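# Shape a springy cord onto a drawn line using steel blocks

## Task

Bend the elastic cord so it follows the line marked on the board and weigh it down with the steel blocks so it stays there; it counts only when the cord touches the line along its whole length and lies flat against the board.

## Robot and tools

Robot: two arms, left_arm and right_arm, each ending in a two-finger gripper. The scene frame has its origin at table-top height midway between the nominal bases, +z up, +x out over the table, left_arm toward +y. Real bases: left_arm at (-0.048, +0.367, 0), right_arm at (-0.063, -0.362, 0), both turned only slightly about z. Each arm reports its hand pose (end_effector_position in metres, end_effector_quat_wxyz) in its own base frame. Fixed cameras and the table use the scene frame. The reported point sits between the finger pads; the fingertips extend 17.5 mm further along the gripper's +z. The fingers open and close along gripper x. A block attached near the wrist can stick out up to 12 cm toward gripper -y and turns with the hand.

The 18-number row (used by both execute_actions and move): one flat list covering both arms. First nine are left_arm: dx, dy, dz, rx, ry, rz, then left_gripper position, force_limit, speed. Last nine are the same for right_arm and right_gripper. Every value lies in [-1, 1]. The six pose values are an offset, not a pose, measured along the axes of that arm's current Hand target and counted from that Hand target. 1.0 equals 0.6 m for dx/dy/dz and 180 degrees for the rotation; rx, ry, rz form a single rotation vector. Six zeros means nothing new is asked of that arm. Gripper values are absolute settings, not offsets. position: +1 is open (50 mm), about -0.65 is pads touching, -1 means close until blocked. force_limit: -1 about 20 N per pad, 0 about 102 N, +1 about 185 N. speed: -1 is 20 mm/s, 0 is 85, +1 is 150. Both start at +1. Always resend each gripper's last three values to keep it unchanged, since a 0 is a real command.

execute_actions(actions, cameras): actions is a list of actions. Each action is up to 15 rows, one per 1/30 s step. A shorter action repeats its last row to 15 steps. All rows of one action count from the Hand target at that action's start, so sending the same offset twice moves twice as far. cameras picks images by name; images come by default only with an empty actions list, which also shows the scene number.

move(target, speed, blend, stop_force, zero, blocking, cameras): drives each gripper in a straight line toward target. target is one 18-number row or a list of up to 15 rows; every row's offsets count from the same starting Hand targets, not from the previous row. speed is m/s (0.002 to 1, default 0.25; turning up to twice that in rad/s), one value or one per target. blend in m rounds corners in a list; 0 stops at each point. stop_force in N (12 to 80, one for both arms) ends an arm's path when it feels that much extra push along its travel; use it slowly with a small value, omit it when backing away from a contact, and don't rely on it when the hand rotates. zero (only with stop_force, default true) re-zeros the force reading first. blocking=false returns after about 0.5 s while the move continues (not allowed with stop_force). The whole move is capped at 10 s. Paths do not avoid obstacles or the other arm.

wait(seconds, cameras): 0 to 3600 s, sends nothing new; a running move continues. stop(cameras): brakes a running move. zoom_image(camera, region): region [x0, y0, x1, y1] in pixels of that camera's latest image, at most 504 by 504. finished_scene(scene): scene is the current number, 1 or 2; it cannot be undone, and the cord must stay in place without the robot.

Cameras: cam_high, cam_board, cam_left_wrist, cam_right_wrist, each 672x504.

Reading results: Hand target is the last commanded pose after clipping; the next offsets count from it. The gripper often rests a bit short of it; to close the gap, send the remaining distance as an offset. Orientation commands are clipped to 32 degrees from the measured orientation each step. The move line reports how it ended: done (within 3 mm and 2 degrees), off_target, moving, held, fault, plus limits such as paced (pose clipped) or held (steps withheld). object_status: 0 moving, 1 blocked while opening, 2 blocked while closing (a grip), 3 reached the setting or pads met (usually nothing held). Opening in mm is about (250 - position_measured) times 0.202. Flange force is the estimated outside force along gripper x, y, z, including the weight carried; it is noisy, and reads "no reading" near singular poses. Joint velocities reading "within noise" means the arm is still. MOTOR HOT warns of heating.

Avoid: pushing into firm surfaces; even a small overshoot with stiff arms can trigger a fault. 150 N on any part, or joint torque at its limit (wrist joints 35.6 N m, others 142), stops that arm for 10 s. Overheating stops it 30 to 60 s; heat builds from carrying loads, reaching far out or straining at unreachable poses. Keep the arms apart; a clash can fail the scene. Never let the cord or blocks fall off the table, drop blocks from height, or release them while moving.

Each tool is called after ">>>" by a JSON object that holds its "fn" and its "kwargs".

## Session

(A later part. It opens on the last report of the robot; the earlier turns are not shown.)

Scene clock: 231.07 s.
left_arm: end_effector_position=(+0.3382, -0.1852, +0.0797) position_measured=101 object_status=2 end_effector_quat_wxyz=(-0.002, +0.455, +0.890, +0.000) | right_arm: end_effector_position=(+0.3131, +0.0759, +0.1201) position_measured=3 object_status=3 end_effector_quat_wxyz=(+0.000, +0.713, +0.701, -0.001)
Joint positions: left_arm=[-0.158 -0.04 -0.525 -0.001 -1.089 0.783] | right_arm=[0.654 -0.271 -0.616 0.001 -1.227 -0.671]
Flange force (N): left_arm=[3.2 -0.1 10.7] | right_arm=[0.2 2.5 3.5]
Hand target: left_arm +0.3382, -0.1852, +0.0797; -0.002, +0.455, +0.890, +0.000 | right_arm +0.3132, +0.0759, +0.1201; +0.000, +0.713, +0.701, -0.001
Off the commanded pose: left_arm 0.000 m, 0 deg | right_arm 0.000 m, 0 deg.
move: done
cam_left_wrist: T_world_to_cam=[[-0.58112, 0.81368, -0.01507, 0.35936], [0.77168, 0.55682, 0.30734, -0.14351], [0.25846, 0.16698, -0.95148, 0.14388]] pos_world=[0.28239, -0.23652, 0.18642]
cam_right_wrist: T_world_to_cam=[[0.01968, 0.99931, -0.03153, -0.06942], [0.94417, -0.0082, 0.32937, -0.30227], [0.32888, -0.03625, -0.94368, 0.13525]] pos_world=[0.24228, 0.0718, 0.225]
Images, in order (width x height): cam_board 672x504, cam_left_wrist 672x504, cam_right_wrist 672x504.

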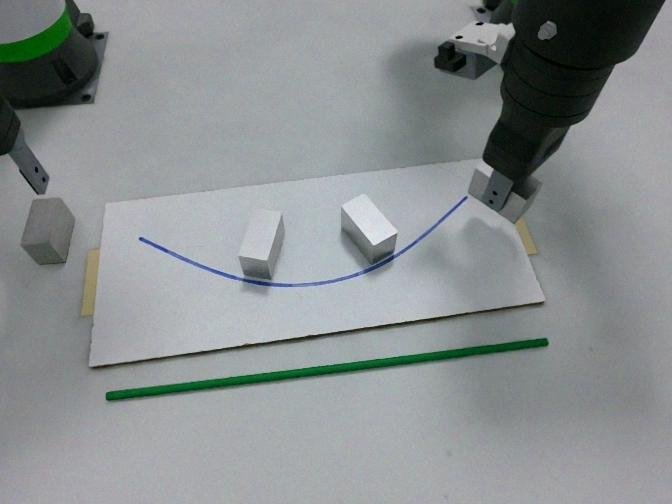

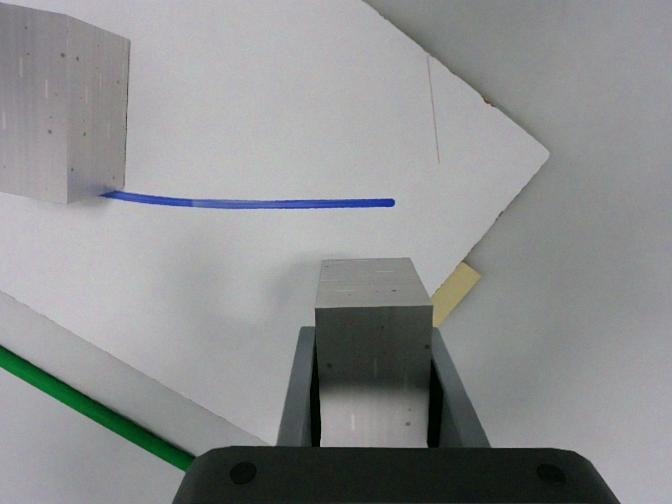

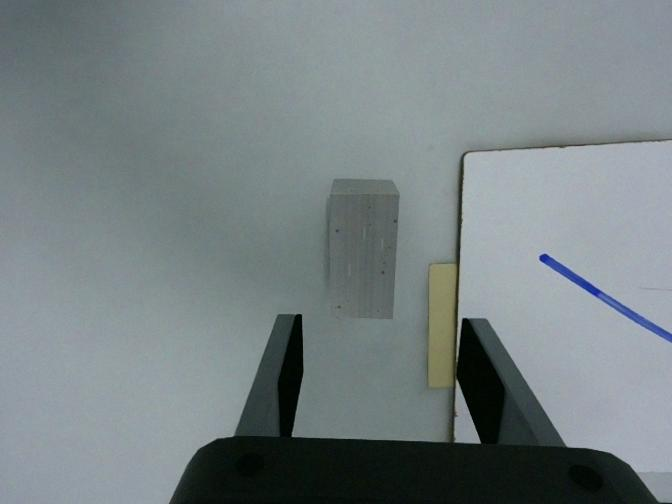

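>>> {"fn": "move", "kwargs": {"target": [0,0,0.058,0,0,-0.011,-1,-0.7,-0.5,-0.004,0,0.151,0,0,0,1,-0.7,-0.5]}}

>>> {"fn": "move", "kwargs": {"target": [0,0,0.028,0,0,0,-1,-0.7,-0.5,0,0,0,0,0,0,-1,-0.7,-0.5], "stop_force": 12, "speed": 0.008, "cameras": ["cam_left_wrist"]}}

>>> {"fn": "move", "kwargs": {"target": [0,0,0,0,0,0,1,-0.7,-0.8,0,0,-0.0837,0,0,0,-1,-0.7,-0.5]}}

Scene clock: 243.80 s.
left_arm: end_effector_position=(+0.3381, -0.1852, +0.0449) position_measured=101 object_status=2 end_effector_quat_wxyz=(-0.002, +0.440, +0.898, +0.000) | right_arm: end_effector_position=(+0.3131, +0.0734, +0.0295) position_measured=3 object_status=3 end_effector_quat_wxyz=(+0.000, +0.713, +0.701, -0.001)
Joint positions: left_arm=[-0.158 0.01 -0.569 -0.001 -0.995 0.818] | right_arm=[0.647 -0.141 -0.753 0.001 -0.96 -0.665]
Flange force (N): left_arm=[3.1 -0.8 10.1] | right_arm=[-0.8 2.3 4.4]
Hand target: left_arm +0.3380, -0.1852, +0.0449; -0.002, +0.440, +0.898, +0.000 | right_arm +0.3131, +0.0734, +0.0295; +0.000, +0.713, +0.701, -0.001
Off the commanded pose: left_arm 0.000 m, 0 deg | right_arm 0.000 m, 0 deg.
move: done

Scene clock: 245.43 s.
left_arm: end_effector_position=(+0.3380, -0.1852, +0.0362) position_measured=101 object_status=2 end_effector_quat_wxyz=(-0.002, +0.440, +0.898, +0.000) | right_arm: end_effector_position=(+0.3131, +0.0734, +0.0295) position_measured=104 object_status=2 end_effector_quat_wxyz=(+0.000, +0.713, +0.701, -0.001)
Joint positions: left_arm=[-0.158 0.024 -0.579 -0.001 -0.971 0.818] | right_arm=[0.647 -0.141 -0.753 0.001 -0.96 -0.665]
Flange force (N): left_arm=[15.3 -1.3 -23.1] | right_arm=[-1.5 4.1 5.1]
Hand target: left_arm +0.3380, -0.1852, +0.0362; -0.002, +0.440, +0.898, +0.000 (not the last commanded pose) | right_arm +0.3131, +0.0734, +0.0295; +0.000, +0.713, +0.701, -0.001
Off the commanded pose: left_arm 0.008 m, 0 deg | right_arm 0.000 m, 0 deg.
move: contact (left_arm)
cam_left_wrist: T_world_to_cam=[[-0.60896, 0.79306, -0.015, 0.36414], [0.75191, 0.58317, 0.30747, -0.11845], [0.25259, 0.17596, -0.95144, 0.10619]] pos_world=[0.28399, -0.2384, 0.14292]

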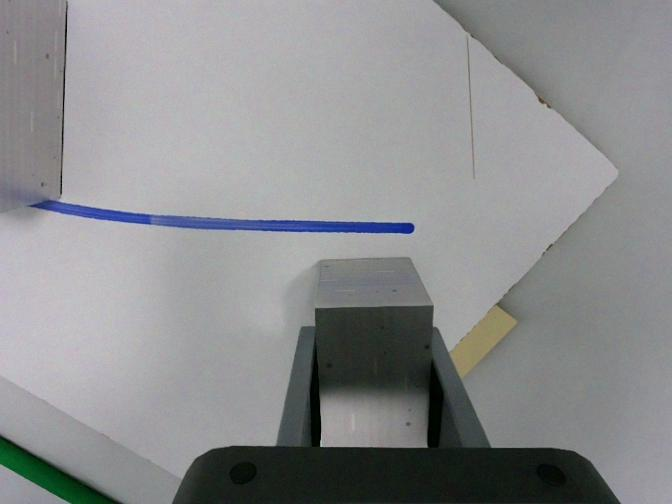

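Scene clock: 246.27 s.
left_arm: end_effector_position=(+0.3380, -0.1852, +0.0362) position_measured=3 object_status=3 end_effector_quat_wxyz=(-0.002, +0.440, +0.898, +0.000) | right_arm: end_effector_position=(+0.3131, +0.0735, +0.0798) position_measured=104 object_status=2 end_effector_quat_wxyz=(+0.000, +0.713, +0.701, -0.001)
Joint positions: left_arm=[-0.158 0.024 -0.579 -0.001 -0.971 0.818] | right_arm=[0.648 -0.224 -0.683 0.001 -1.113 -0.665]
Flange force (N): left_arm=[3.1 -0.1 5.5] | right_arm=[-0.5 2.8 9.2]
Hand target: left_arm +0.3380, -0.1852, +0.0362; -0.002, +0.440, +0.898, +0.000 | right_arm +0.3131, +0.0735, +0.0798; +0.000, +0.713, +0.701, -0.001
Off the commanded pose: left_arm 0.000 m, 0 deg | right_arm 0.000 m, 0 deg.
move: done

>>> {"fn": "move", "kwargs": {"target": [0,0,-0.156,0,0,0,1,-0.7,-0.5,0.1513,0.0794,0,0,0,0.164,-1,-0.7,-0.5], "cameras": ["cam_left_wrist","cam_right_wrist"]}}

Scene clock: 260.00 s.
left_arm: end_effector_position=(+0.3383, -0.1853, +0.1298) position_measured=3 object_status=3 end_effector_quat_wxyz=(-0.002, +0.440, +0.898, +0.000) | right_arm: end_effector_position=(+0.3623, +0.1634, +0.0796) position_measured=104 object_status=2 end_effector_quat_wxyz=(+0.001, +0.868, +0.496, -0.001)
Joint positions: left_arm=[-0.158 -0.096 -0.449 -0.001 -1.221 0.818] | right_arm=[0.758 -0.011 -0.497 0.001 -1.086 -1.29]
Flange force (N): left_arm=[2.8 0.5 5.9] | right_arm=[0.7 1.3 8.8]
Hand target: left_arm +0.3383, -0.1853, +0.1298; -0.002, +0.440, +0.898, +0.000 | right_arm +0.3623, +0.1634, +0.0796; +0.001, +0.868, +0.496, -0.001
Off the commanded pose: left_arm 0.000 m, 0 deg | right_arm 0.000 m, 0 deg.
move: done
cam_left_wrist: T_world_to_cam=[[-0.60889, 0.79311, -0.01499, 0.3658], [0.75199, 0.58313, 0.30735, -0.1474], [0.2525, 0.17587, -0.95148, 0.1952]] pos_world=[0.28429, -0.2385, 0.23652]
cam_right_wrist: T_world_to_cam=[[0.50961, 0.85983, -0.03146, -0.31377], [0.81727, -0.47231, 0.33014, -0.21281], [0.269, -0.19395, -0.94341, 0.13146]] pos_world=[0.29846, 0.19477, 0.1844]

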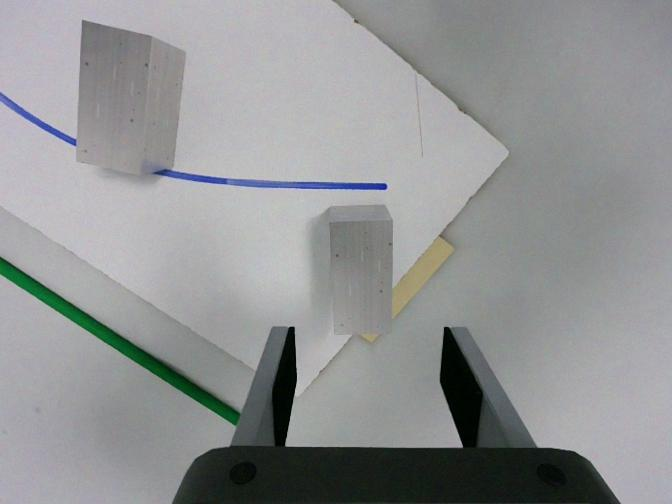

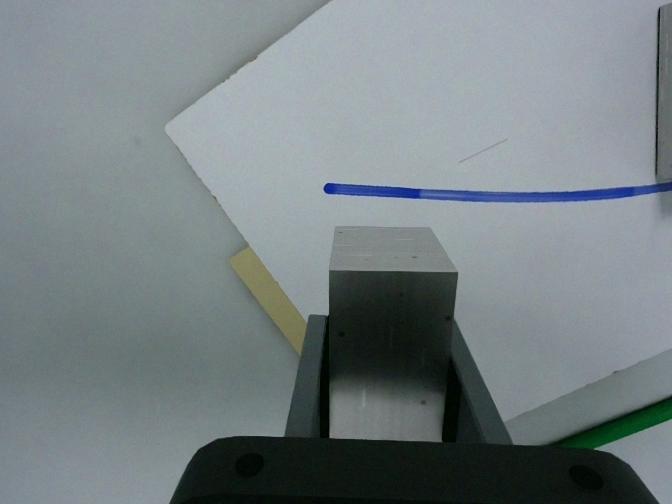

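>>> {"fn": "move", "kwargs": {"target": [-0.227,0.1387,0,0,0,0.716,1,-0.7,-0.5,-0.01,0.0045,0.058,0,0,0.014,-1,-0.7,-0.5], "cameras": ["cam_left_wrist"]}}

>>> {"fn": "move", "kwargs": {"target": [0,0,0,0,0,0,1,-0.7,-0.5,0,0,0.028,0,0,0,-1,-0.7,-0.5], "stop_force": 12, "speed": 0.008, "cameras": ["cam_right_wrist"]}}

>>> {"fn": "move", "kwargs": {"target": [0,0,0,0,0,0,1,-0.7,-0.5,0,0,0,0,0,0,1,-0.7,-0.8]}}

>>> {"fn": "move", "kwargs": {"target": [0,0,0,0,0,0,1,-0.7,-0.5,0,0,-0.156,0,0,0,1,-0.7,-0.5], "cameras": ["all"]}}

Scene clock: 281.40 s.
left_arm: end_effector_position=(+0.4875, -0.2420, +0.1293) position_measured=3 object_status=3 end_effector_quat_wxyz=(-0.001, +1.000, -0.009, -0.002) | right_arm: end_effector_position=(+0.3615, +0.1568, +0.0448) position_measured=104 object_status=2 end_effector_quat_wxyz=(+0.001, +0.879, +0.477, -0.001)
Joint positions: left_arm=[-0.22 0.299 -0.016 0 -1.26 -1.37] | right_arm=[0.746 0.031 -0.549 0.001 -0.992 -1.323]
Flange force (N): left_arm=[-3.0 -2.1 5.1] | right_arm=[0.7 1.3 9.1]
Hand target: left_arm +0.4876, -0.2419, +0.1293; -0.001, +1.000, -0.009, -0.002 | right_arm +0.3615, +0.1568, +0.0448; +0.001, +0.879, +0.477, -0.001
Off the commanded pose: left_arm 0.000 m, 0 deg | right_arm 0.000 m, 0 deg.
move: done
cam_left_wrist: T_world_to_cam=[[0.99949, -0.02402, -0.02112, -0.47943], [-0.01634, -0.95116, 0.30825, -0.22317], [-0.02749, -0.30775, -0.95107, 0.18648]] pos_world=[0.48066, -0.1664, 0.23602]

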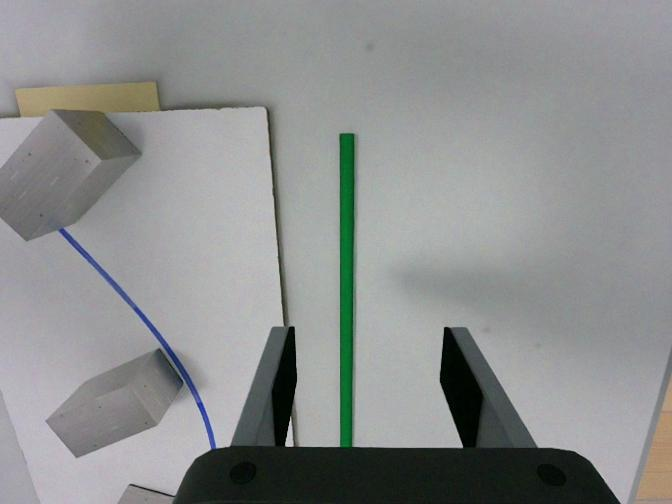

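Scene clock: 283.07 s.
left_arm: end_effector_position=(+0.4876, -0.2419, +0.1293) position_measured=3 object_status=3 end_effector_quat_wxyz=(-0.001, +1.000, -0.009, -0.002) | right_arm: end_effector_position=(+0.3616, +0.1568, +0.0359) position_measured=104 object_status=2 end_effector_quat_wxyz=(+0.001, +0.879, +0.477, -0.001)
Joint positions: left_arm=[-0.22 0.299 -0.016 0 -1.26 -1.37] | right_arm=[0.746 0.045 -0.559 0.001 -0.968 -1.323]
Flange force (N): left_arm=[-2.8 -2.2 5.3] | right_arm=[-6.3 -5.7 -21.4]
Hand target: left_arm +0.4876, -0.2419, +0.1293; -0.001, +1.000, -0.009, -0.002 | right_arm +0.3615, +0.1568, +0.0359; +0.001, +0.879, +0.477, -0.001 (not the last commanded pose)
Off the commanded pose: left_arm 0.000 m, 0 deg | right_arm 0.008 m, 0 deg.
move: contact (right_arm)
cam_right_wrist: T_world_to_cam=[[0.54691, 0.8366, -0.0316, -0.31891], [0.79571, -0.5077, 0.33027, -0.18752], [0.26026, -0.20577, -0.94336, 0.09407]] pos_world=[0.29915, 0.19095, 0.1406]

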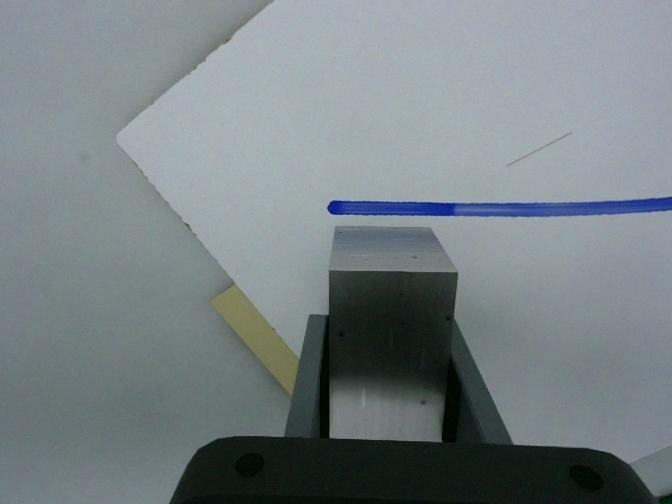

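Scene clock: 283.90 s.
left_arm: end_effector_position=(+0.4876, -0.2419, +0.1293) position_measured=3 object_status=3 end_effector_quat_wxyz=(-0.001, +1.000, -0.009, -0.002) | right_arm: end_effector_position=(+0.3615, +0.1568, +0.0359) position_measured=3 object_status=0 end_effector_quat_wxyz=(+0.001, +0.879, +0.477, -0.001)
Joint positions: left_arm=[-0.22 0.299 -0.016 0 -1.26 -1.37] | right_arm=[0.746 0.045 -0.559 0.001 -0.968 -1.323]
Flange force (N): left_arm=[-2.8 -1.8 5.5] | right_arm=[1.2 1.1 3.8]
Hand target: left_arm +0.4876, -0.2419, +0.1293; -0.001, +1.000, -0.009, -0.002 | right_arm +0.3615, +0.1568, +0.0359; +0.001, +0.879, +0.477, -0.001
Off the commanded pose: left_arm 0.000 m, 0 deg | right_arm 0.000 m, 0 deg.
move: done

Scene clock: 284.67 s.
left_arm: end_effector_position=(+0.4876, -0.2419, +0.1293) position_measured=3 object_status=3 end_effector_quat_wxyz=(-0.001, +1.000, -0.009, -0.002) | right_arm: end_effector_position=(+0.3616, +0.1569, +0.1295) position_measured=3 object_status=3 end_effector_quat_wxyz=(+0.001, +0.879, +0.477, -0.001)
Joint positions: left_arm=[-0.22 0.299 -0.016 0 -1.26 -1.37] | right_arm=[0.746 -0.075 -0.431 0.001 -1.216 -1.323]
Flange force (N): left_arm=[-2.5 -2.1 5.2] | right_arm=[0.4 1.0 3.5]
Hand target: left_arm +0.4876, -0.2419, +0.1293; -0.001, +1.000, -0.009, -0.002 | right_arm +0.3616, +0.1569, +0.1295; +0.001, +0.879, +0.477, -0.001
Off the commanded pose: left_arm 0.000 m, 0 deg | right_arm 0.000 m, 0 deg.
move: done
cam_left_wrist: T_world_to_cam=[[0.99949, -0.02383, -0.02118, -0.47938], [-0.01614, -0.95114, 0.30834, -0.22328], [-0.02749, -0.30784, -0.95104, 0.18645]] pos_world=[0.48066, -0.1664, 0.23602]
cam_right_wrist: T_world_to_cam=[[0.54692, 0.83659, -0.03165, -0.31608], [0.79573, -0.50772, 0.33019, -0.21845], [0.26016, -0.20578, -0.94338, 0.1824]] pos_world=[0.29925, 0.19105, 0.2342]

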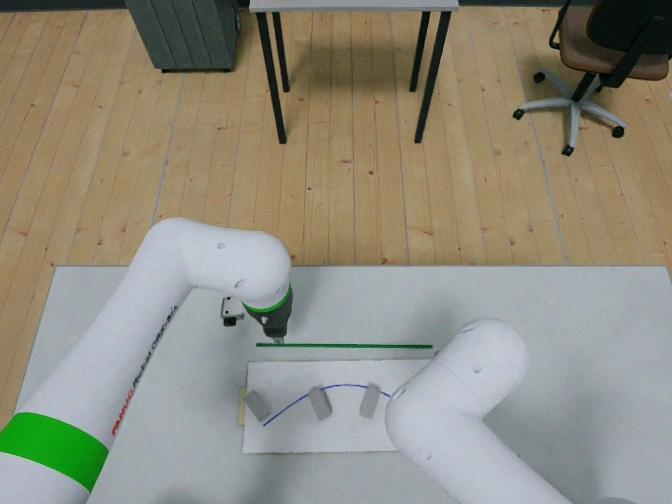

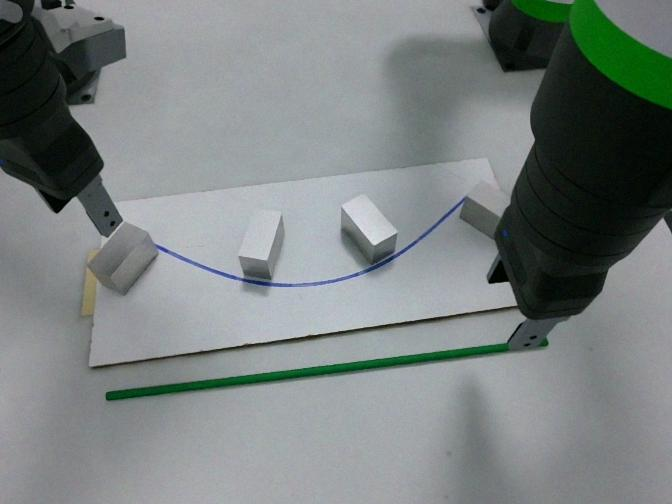

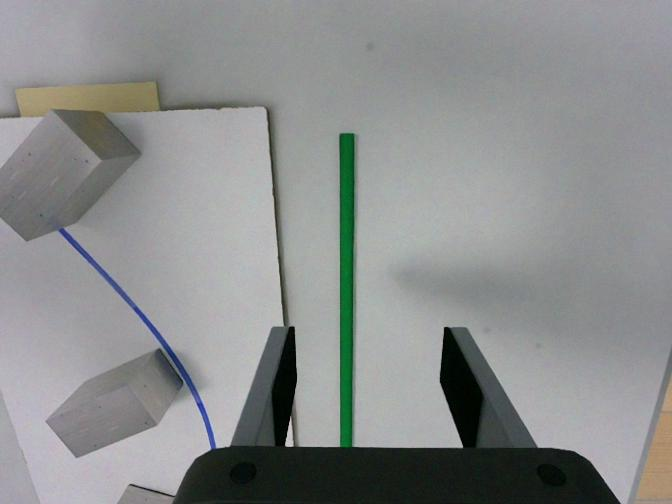

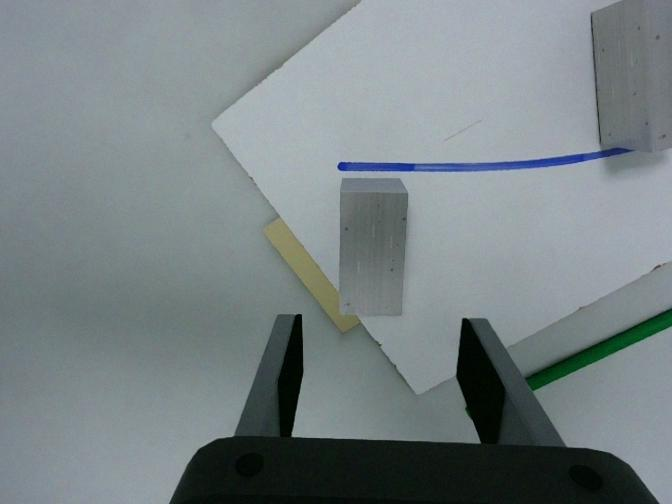

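>>> {"fn": "move", "kwargs": {"target": [-0.0117,0.0093,0.1155,0,0,0,1,-0.7,-0.5,0.2237,0.1173,0.06,0,0,-0.688,1,-0.7,-0.5], "cameras": ["cam_left_wrist","cam_right_wrist"]}}

Scene clock: 299.63 s.
left_arm: end_effector_position=(+0.4802, -0.2473, +0.0600) position_measured=3 object_status=3 end_effector_quat_wxyz=(-0.001, +1.000, -0.009, -0.002) | right_arm: end_effector_position=(+0.4937, +0.2311, +0.0933) position_measured=3 object_status=3 end_effector_quat_wxyz=(+0.000, -0.007, +1.000, -0.001)
Joint positions: left_arm=[-0.233 0.354 -0.117 0 -1.103 -1.357] | right_arm=[0.679 0.33 -0.065 0.001 -1.178 0.906]
Flange force (N): left_arm=[-2.2 -2.3 4.7] | right_arm=[-1.3 0.1 2.7]
Hand target: left_arm +0.4802, -0.2473, +0.0600; -0.001, +1.000, -0.009, -0.002 | right_arm +0.4937, +0.2311, +0.0933; +0.000, -0.007, +1.000, -0.001
Off the commanded pose: left_arm 0.000 m, 0 deg | right_arm 0.000 m, 0 deg.
move: done
cam_left_wrist: T_world_to_cam=[[0.99949, -0.02383, -0.02118, -0.47368], [-0.01614, -0.95117, 0.30825, -0.20706], [-0.02749, -0.30775, -0.95107, 0.11873]] pos_world=[0.47336, -0.1717, 0.16672]
cam_right_wrist: T_world_to_cam=[[-0.99949, -0.01166, -0.02965, 0.5078], [-0.02076, 0.94437, 0.32823, -0.20619], [0.02418, 0.32868, -0.94413, 0.1223]] pos_world=[0.5003, 0.16045, 0.1982]

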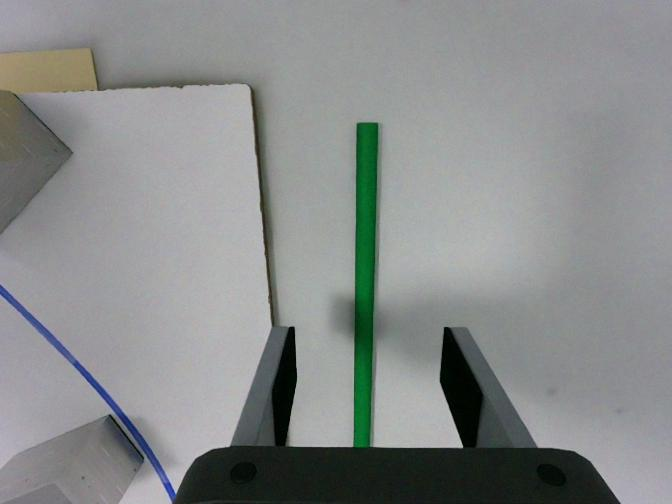

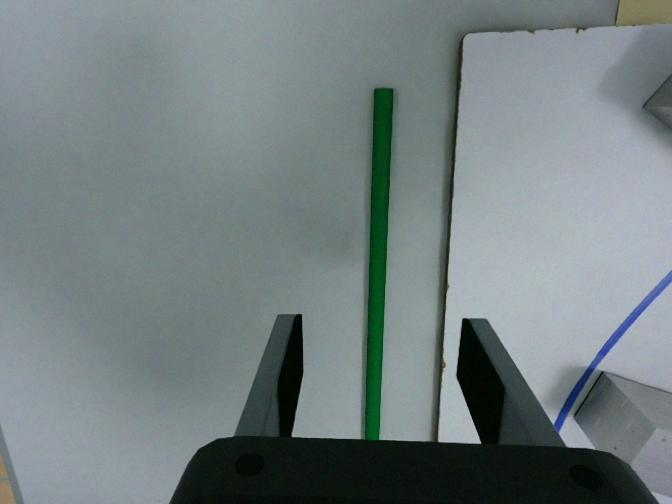

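>>> {"fn": "move", "kwargs": {"target": [0,0,0.0667,0,0,0,0.3,-0.3,-0.5,0.0063,0,0.122,0,0,0,0.3,-0.3,-0.5]}}

>>> {"fn": "move", "kwargs": {"target": [0,0,0,0,0,0,-1,-0.3,-0.7,0,0,0,0,0,0,-1,-0.3,-0.7]}}

>>> {"fn": "move", "kwargs": {"target": [0,0,-0.08,0,0,0,-1,-0.3,-0.7,0,0,-0.08,0,0,0,-1,-0.3,-0.7], "speed": 0.1, "cameras": ["all"]}}

Scene clock: 310.63 s.
left_arm: end_effector_position=(+0.4801, -0.2472, +0.0200) position_measured=107 object_status=3 end_effector_quat_wxyz=(-0.001, +1.000, -0.009, -0.002) | right_arm: end_effector_position=(+0.4899, +0.2309, +0.0202) position_measured=107 object_status=3 end_effector_quat_wxyz=(+0.000, -0.007, +1.000, -0.001)
Joint positions: left_arm=[-0.233 0.402 -0.156 0 -1.016 -1.357] | right_arm=[0.683 0.404 -0.154 0.001 -1.015 0.901]
Flange force (N): left_arm=[-4.7 -3.0 -2.4] | right_arm=[-1.3 -0.1 3.1]
Hand target: left_arm +0.4801, -0.2472, +0.0200; -0.001, +1.000, -0.009, -0.002 | right_arm +0.4899, +0.2309, +0.0201; +0.000, -0.007, +1.000, -0.001
Off the commanded pose: left_arm 0.000 m, 0 deg | right_arm 0.000 m, 0 deg.
move: done

Scene clock: 311.43 s.
left_arm: end_effector_position=(+0.4801, -0.2472, +0.0199) position_measured=218 object_status=2 end_effector_quat_wxyz=(-0.001, +1.000, -0.009, -0.002) | right_arm: end_effector_position=(+0.4899, +0.2309, +0.0201) position_measured=219 object_status=2 end_effector_quat_wxyz=(+0.000, -0.007, +1.000, -0.001)
Joint positions: left_arm=[-0.233 0.402 -0.156 0 -1.016 -1.357] | right_arm=[0.683 0.404 -0.154 0.001 -1.015 0.901]
Flange force (N): left_arm=[-0.8 -1.7 0.8] | right_arm=[-0.9 0.1 2.8]
Hand target: left_arm +0.4801, -0.2472, +0.0200; -0.001, +1.000, -0.009, -0.002 | right_arm +0.4899, +0.2309, +0.0201; +0.000, -0.007, +1.000, -0.001
Off the commanded pose: left_arm 0.000 m, 0 deg | right_arm 0.000 m, 0 deg.
move: done

Scene clock: 312.20 s.
left_arm: end_effector_position=(+0.4802, -0.2473, +0.0680) position_measured=218 object_status=2 end_effector_quat_wxyz=(+0.000, +1.000, -0.009, -0.002) | right_arm: end_effector_position=(+0.4899, +0.2310, +0.0682) position_measured=219 object_status=2 end_effector_quat_wxyz=(+0.000, -0.007, +1.000, -0.001)
Joint positions: left_arm=[-0.233 0.345 -0.108 0 -1.121 -1.357] | right_arm=[0.684 0.347 -0.106 0.001 -1.119 0.901]
Flange force (N): left_arm=[-2.1 -2.8 5.0] | right_arm=[0.3 -2.1 3.5]
Hand target: left_arm +0.4803, -0.2473, +0.0680; -0.001, +1.000, -0.009, -0.002 | right_arm +0.4899, +0.2310, +0.0681; +0.000, -0.007, +1.000, -0.001
Off the commanded pose: left_arm 0.000 m, 0 deg | right_arm 0.000 m, 0 deg.
move: done
cam_left_wrist: T_world_to_cam=[[0.99949, -0.02392, -0.02115, -0.47353], [-0.01624, -0.95114, 0.30834, -0.20949], [-0.02749, -0.30784, -0.95104, 0.12632]] pos_world=[0.47336, -0.1717, 0.17472]
cam_right_wrist: T_world_to_cam=[[-0.99949, -0.01173, -0.02978, 0.50328], [-0.02086, 0.94437, 0.32823, -0.19789], [0.02428, 0.32868, -0.94413, 0.09867]] pos_world=[0.4965, 0.16035, 0.1731]

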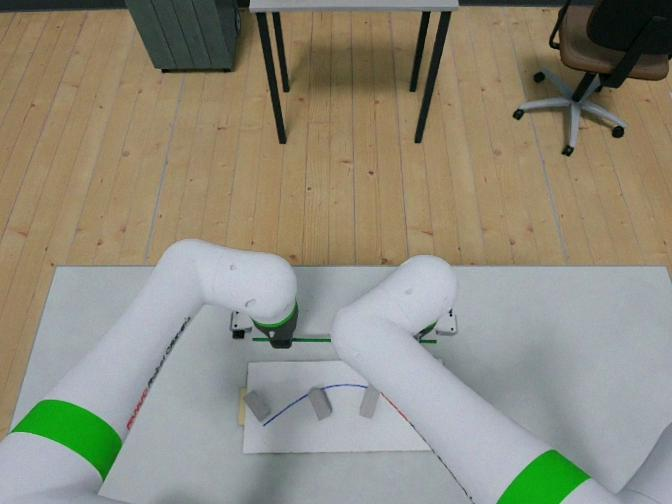

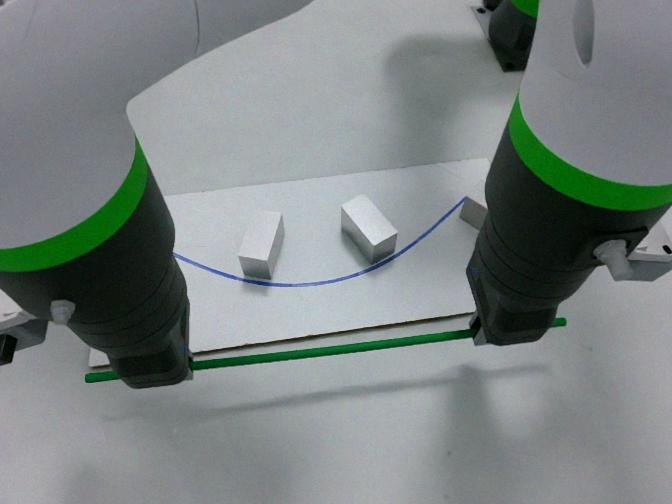

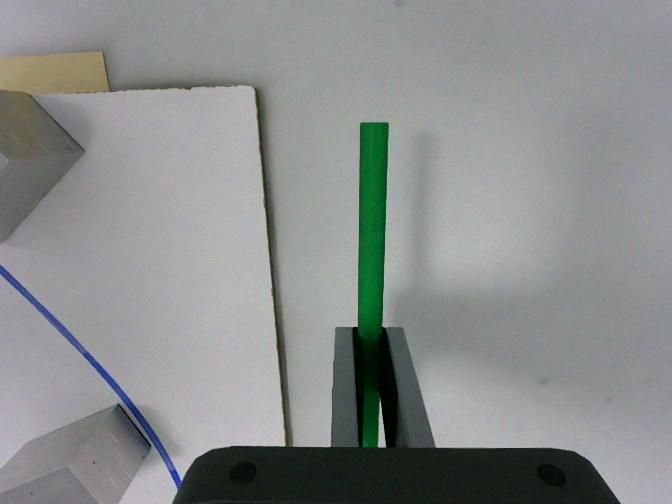

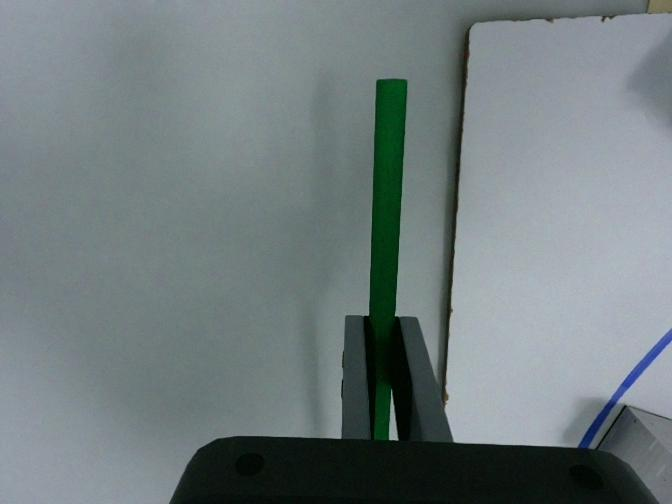

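>>> {"fn": "move", "kwargs": {"target": [[-0.1162,0.0103,0,0,0,-0.104,-1,-0.3,-0.7,0.1067,-0.0023,0,0,0,0.09,-1,-0.3,-0.7],[-0.2314,0.0292,0,0,0,-0.208,-1,-0.3,-0.7,0.2138,0.0035,0,0,0,0.18,-1,-0.3,-0.7]], "speed": 0.05, "blend": 0.01, "cameras": ["all"]}}

Scene clock: 358.83 s.
left_arm: end_effector_position=(+0.3411, -0.2622, +0.0684) position_measured=218 object_status=2 end_effector_quat_wxyz=(-0.001, +0.950, +0.312, -0.001) | right_arm: end_effector_position=(+0.3616, +0.2313, +0.0682) position_measured=219 object_status=2 end_effector_quat_wxyz=(+0.000, +0.272, +0.962, -0.001)
Joint positions: left_arm=[-0.348 0.088 -0.423 0 -1.063 -0.588] | right_arm=[0.877 0.085 -0.428 0.001 -1.06 0.142]
Flange force (N): left_arm=[0.2 -2.9 5.0] | right_arm=[-1.5 0.9 3.3]
Hand target: left_arm +0.3411, -0.2622, +0.0684; -0.001, +0.950, +0.312, -0.001 | right_arm +0.3616, +0.2312, +0.0682; +0.000, +0.272, +0.962, -0.001
Off the commanded pose: left_arm 0.000 m, 0 deg | right_arm 0.000 m, 0 deg.
move: done
cam_left_wrist: T_world_to_cam=[[0.80806, 0.58877, -0.01988, -0.10892], [0.56543, -0.76568, 0.30664, -0.37578], [0.16531, -0.25902, -0.95162, 0.06531]] pos_world=[0.28969, -0.20668, 0.17522]
cam_right_wrist: T_world_to_cam=[[-0.85013, 0.52569, -0.03043, 0.19673], [0.48827, 0.80862, 0.32822, -0.35354], [0.19715, 0.26417, -0.94411, 0.05399]] pos_world=[0.32922, 0.1682, 0.173]

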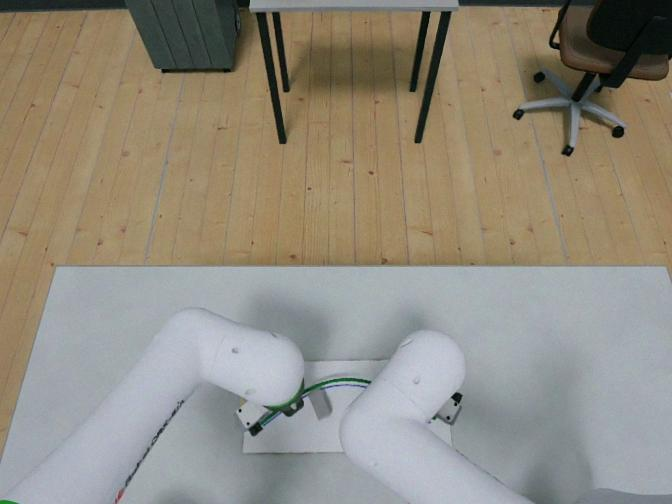

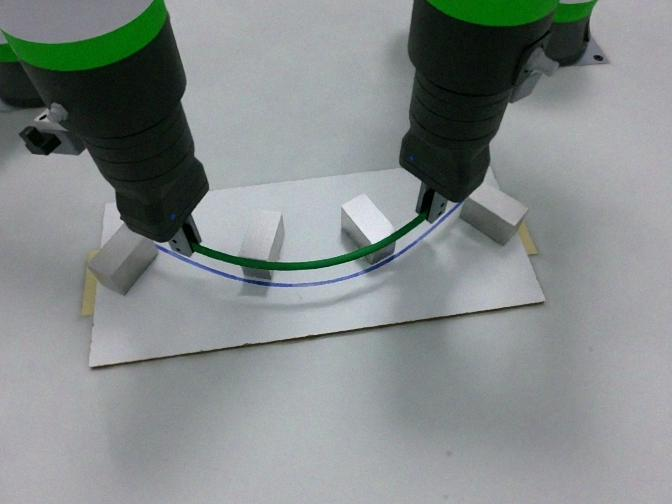

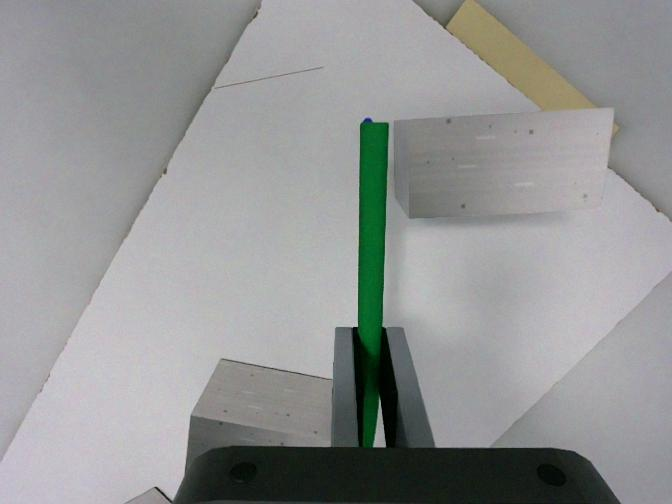

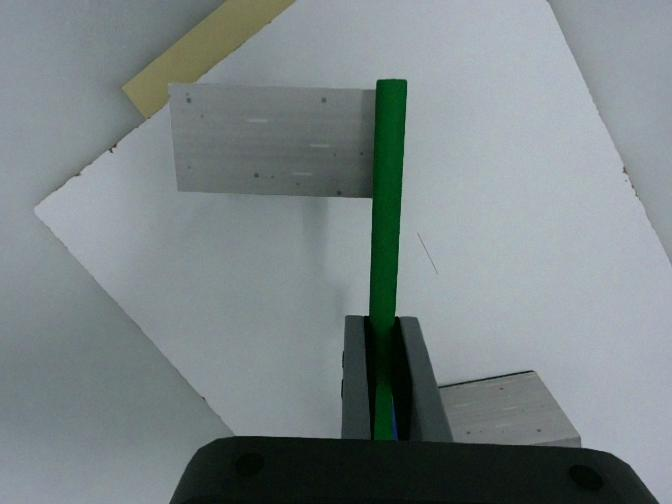

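>>> {"fn": "move", "kwargs": {"target": [0,0.0017,0,0,0,0,-1,-0.3,-0.7,0.002,-0.005,0,0,0,0.022,-1,-0.3,-0.7], "speed": 0.05}}

>>> {"fn": "move", "kwargs": {"target": [0,0,0.025,0,0,0,-1,-0.3,-0.7,0,0,0.025,0,0,0,-1,-0.3,-0.7], "speed": 0.03, "cameras": ["all"]}}

>>> {"fn": "zoom_image", "kwargs": {"camera": "cam_board", "region": [80, 140, 540, 350]}}

Scene clock: 382.10 s.
left_arm: end_effector_position=(+0.3417, -0.2630, +0.0684) position_measured=218 object_status=2 end_effector_quat_wxyz=(-0.001, +0.950, +0.312, -0.001) | right_arm: end_effector_position=(+0.3590, +0.2293, +0.0682) position_measured=219 object_status=2 end_effector_quat_wxyz=(+0.000, +0.305, +0.952, -0.001)
Joint positions: left_arm=[-0.35 0.091 -0.42 0 -1.063 -0.587] | right_arm=[0.879 0.077 -0.437 0.001 -1.059 0.071]
Flange force (N): left_arm=[0.3 -2.9 5.3] | right_arm=[-0.9 0.8 3.4]
Hand target: left_arm +0.3417, -0.2630, +0.0684; -0.001, +0.950, +0.312, -0.001 | right_arm +0.3590, +0.2293, +0.0682; +0.000, +0.305, +0.952, -0.001
Off the commanded pose: left_arm 0.000 m, 0 deg | right_arm 0.000 m, 0 deg.
move: done

Scene clock: 382.87 s.
left_arm: end_effector_position=(+0.3417, -0.2630, +0.0534) position_measured=218 object_status=2 end_effector_quat_wxyz=(-0.001, +0.950, +0.312, -0.001) | right_arm: end_effector_position=(+0.3590, +0.2293, +0.0532) position_measured=219 object_status=2 end_effector_quat_wxyz=(+0.000, +0.305, +0.952, -0.001)
Joint positions: left_arm=[-0.35 0.111 -0.438 0 -1.025 -0.587] | right_arm=[0.879 0.097 -0.455 0.001 -1.02 0.071]
Flange force (N): left_arm=[0.7 -1.5 5.1] | right_arm=[-0.5 1.3 3.7]
Hand target: left_arm +0.3417, -0.2630, +0.0534; -0.001, +0.950, +0.312, -0.001 | right_arm +0.3590, +0.2293, +0.0532; +0.000, +0.305, +0.952, -0.001
Off the commanded pose: left_arm 0.000 m, 0 deg | right_arm 0.000 m, 0 deg.
move: done
cam_left_wrist: T_world_to_cam=[[0.8081, 0.58871, -0.01986, -0.10932], [0.56537, -0.76573, 0.30661, -0.37205], [0.1653, -0.259, -0.95163, 0.05077]] pos_world=[0.29029, -0.20738, 0.16022]
cam_right_wrist: T_world_to_cam=[[-0.81181, 0.58311, -0.03061, 0.16823], [0.54285, 0.77299, 0.32832, -0.35725], [0.21511, 0.24992, -0.94407, 0.03777]] pos_world=[0.32238, 0.16862, 0.1581]

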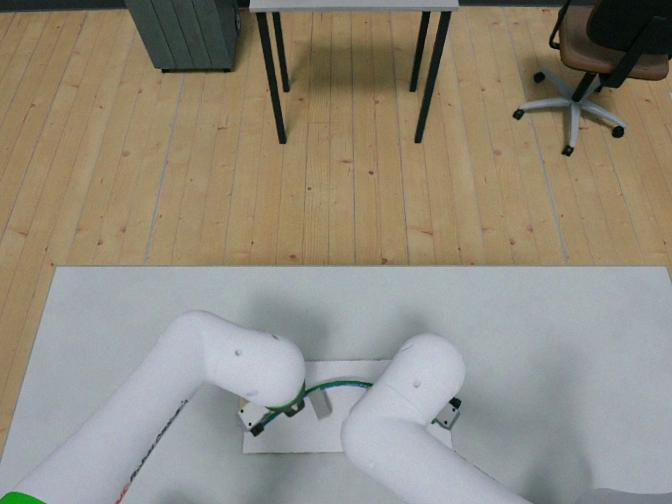

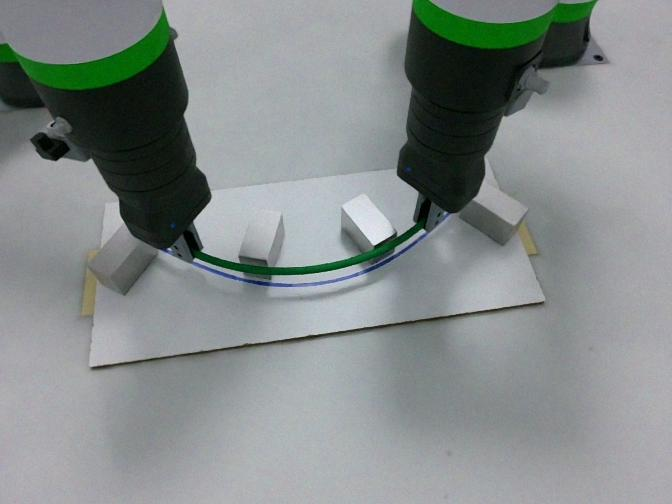

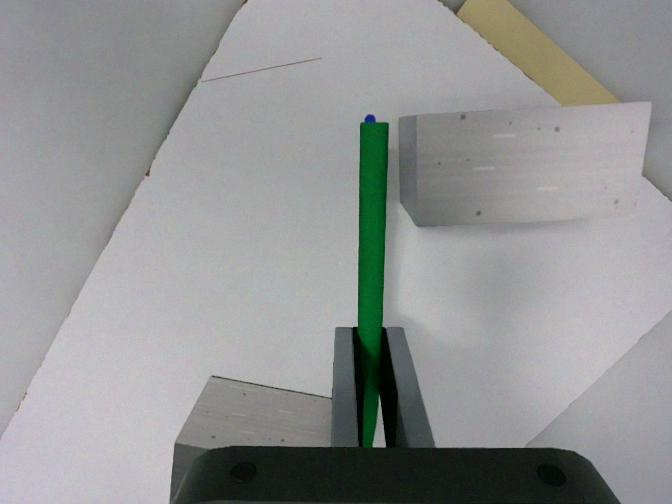

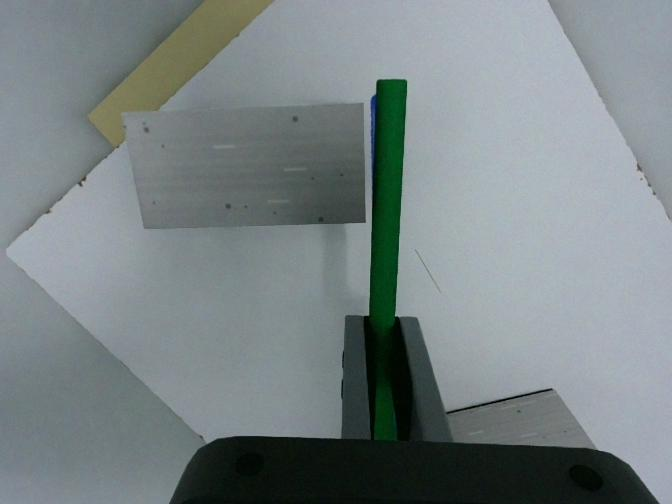

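Scaled by 1.096.

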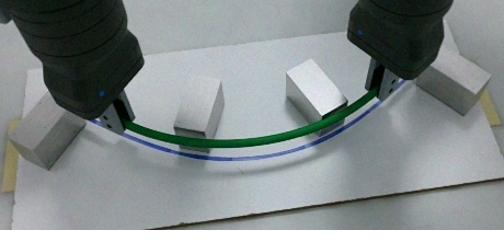

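>>> {"fn": "move", "kwargs": {"target": [0,0,0.043,0,0,0,-1,-0.3,-0.7,0,0,0.043,0,0,0,-1,-0.3,-0.7], "speed": 0.02, "stop_force": 14, "cameras": ["all"]}}

>>> {"fn": "zoom_image", "kwargs": {"camera": "cam_board", "region": [80, 140, 540, 350]}}

Scene clock: 390.43 s.
left_arm: end_effector_position=(+0.3416, -0.2630, +0.0276) position_measured=218 object_status=2 end_effector_quat_wxyz=(-0.001, +0.950, +0.312, -0.001) | right_arm: end_effector_position=(+0.3590, +0.2293, +0.0274) position_measured=219 object_status=2 end_effector_quat_wxyz=(+0.000, +0.305, +0.952, -0.001)
Joint positions: left_arm=[-0.35 0.149 -0.466 0 -0.959 -0.587] | right_arm=[0.879 0.136 -0.482 0.001 -0.954 0.071]
Flange force (N): left_arm=[0.2 -2.7 4.5] | right_arm=[-1.2 2.2 3.6]
Hand target: left_arm +0.3416, -0.2630, +0.0276; -0.001, +0.950, +0.312, -0.001 | right_arm +0.3590, +0.2293, +0.0274; +0.000, +0.305, +0.952, -0.001
Off the commanded pose: left_arm 0.000 m, 0 deg | right_arm 0.000 m, 0 deg.
move: done
cam_left_wrist: T_world_to_cam=[[0.8081, 0.58871, -0.01986, -0.10975], [0.56537, -0.76573, 0.30661, -0.36408], [0.1653, -0.259, -0.95163, 0.02623]] pos_world=[0.29019, -0.20738, 0.13442]
cam_right_wrist: T_world_to_cam=[[-0.8118, 0.58313, -0.03067, 0.1675], [0.54287, 0.77301, 0.32825, -0.34871], [0.21512, 0.24982, -0.94409, 0.01345]] pos_world=[0.32238, 0.16852, 0.1323]

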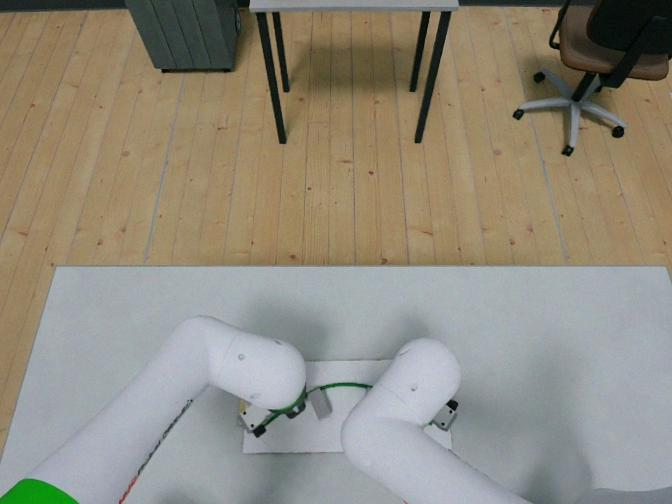

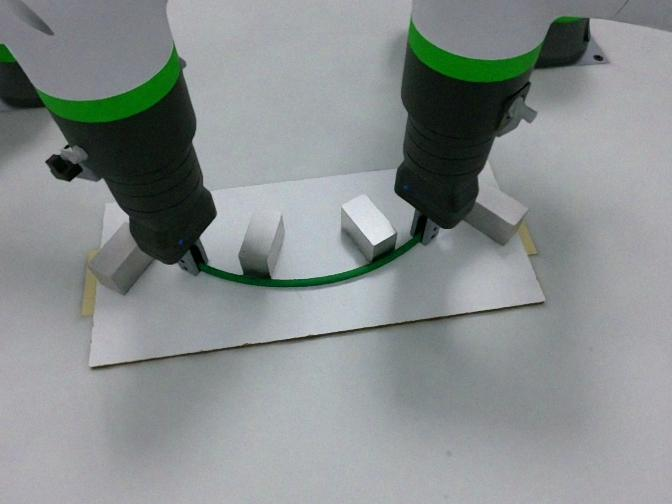

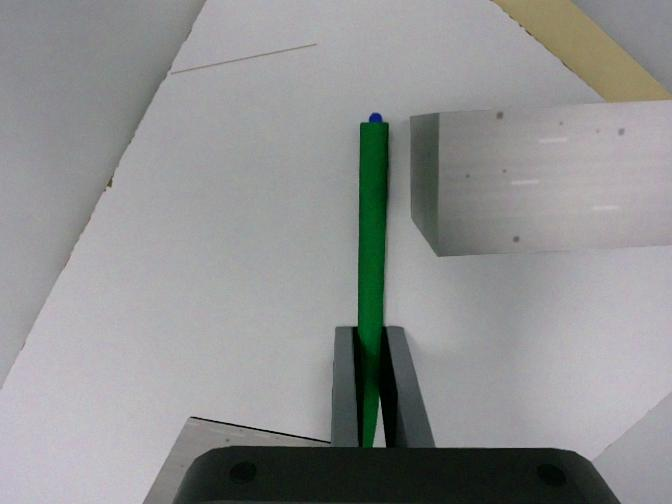

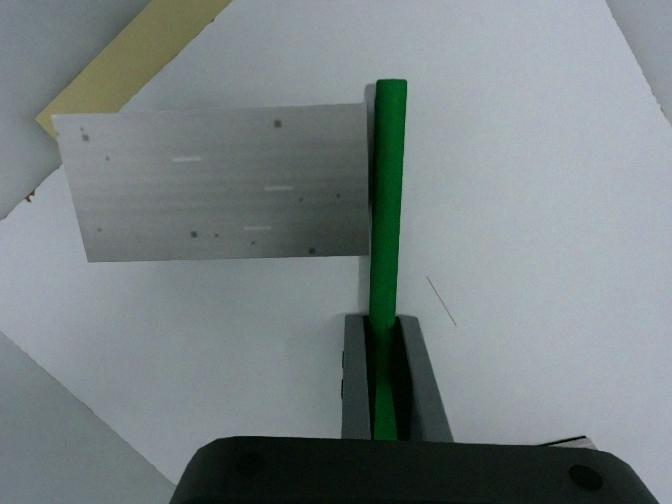

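Scaled by 1.096.

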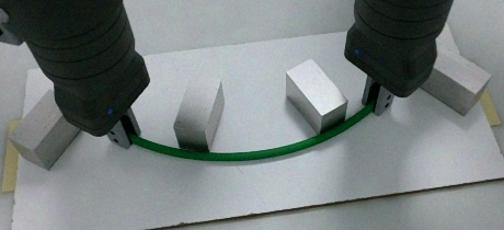

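>>> {"fn": "move", "kwargs": {"target": [0,0,0,0,0,0,-0.15,-0.3,-1,0,0,0,0,0,0,-0.15,-0.3,-1], "cameras": ["cam_board","cam_left_wrist","cam_right_wrist"]}}

Scene clock: 396.07 s.
left_arm: end_effector_position=(+0.3416, -0.2630, +0.0276) position_measured=175 object_status=3 end_effector_quat_wxyz=(-0.001, +0.950, +0.312, -0.001) | right_arm: end_effector_position=(+0.3590, +0.2293, +0.0274) position_measured=175 object_status=0 end_effector_quat_wxyz=(+0.000, +0.305, +0.952, -0.001)
Joint positions: left_arm=[-0.35 0.149 -0.466 0 -0.959 -0.587] | right_arm=[0.879 0.136 -0.482 0.001 -0.954 0.071]
Flange force (N): left_arm=[1.1 -3.2 5.3] | right_arm=[-1.8 1.1 3.5]
Hand target: left_arm +0.3416, -0.2630, +0.0276; -0.001, +0.950, +0.312, -0.001 | right_arm +0.3590, +0.2293, +0.0274; +0.000, +0.305, +0.952, -0.001
Off the commanded pose: left_arm 0.000 m, 0 deg | right_arm 0.000 m, 0 deg.
move: done
cam_left_wrist: T_world_to_cam=[[0.8081, 0.58871, -0.01986, -0.10975], [0.56537, -0.76573, 0.30661, -0.36408], [0.1653, -0.259, -0.95163, 0.02623]] pos_world=[0.29019, -0.20738, 0.13442]
cam_right_wrist: T_world_to_cam=[[-0.8118, 0.58313, -0.03067, 0.1675], [0.54287, 0.77301, 0.32825, -0.34871], [0.21512, 0.24982, -0.94409, 0.01345]] pos_world=[0.32238, 0.16852, 0.1323]

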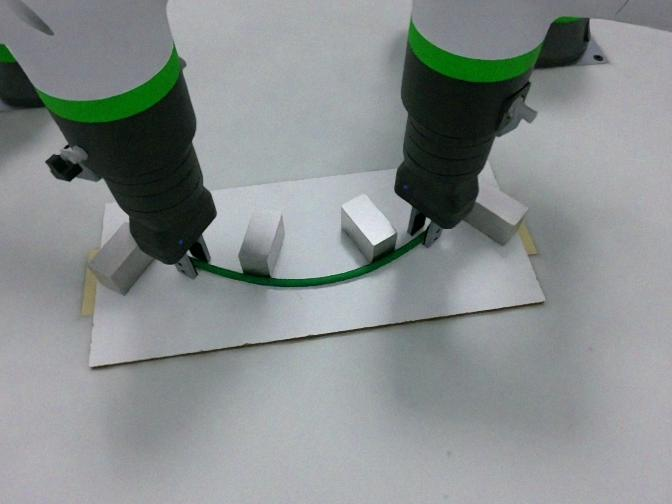

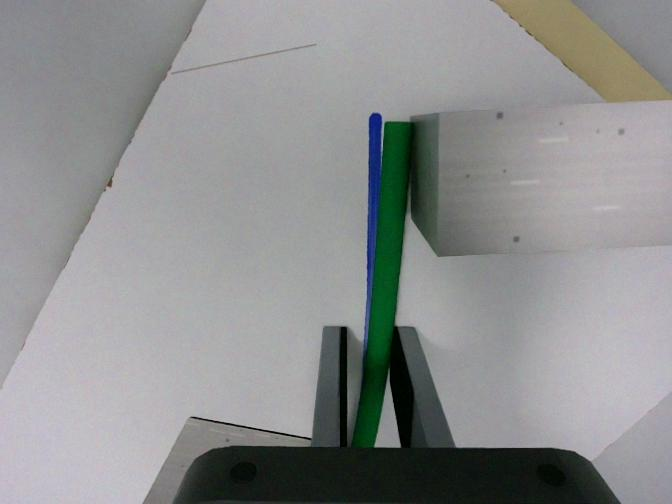

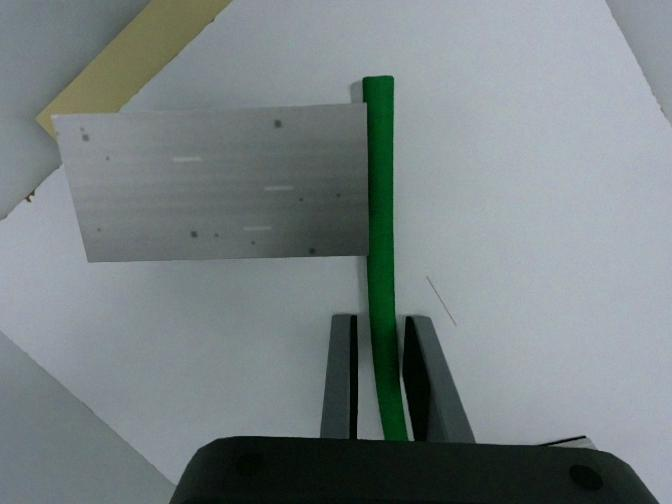

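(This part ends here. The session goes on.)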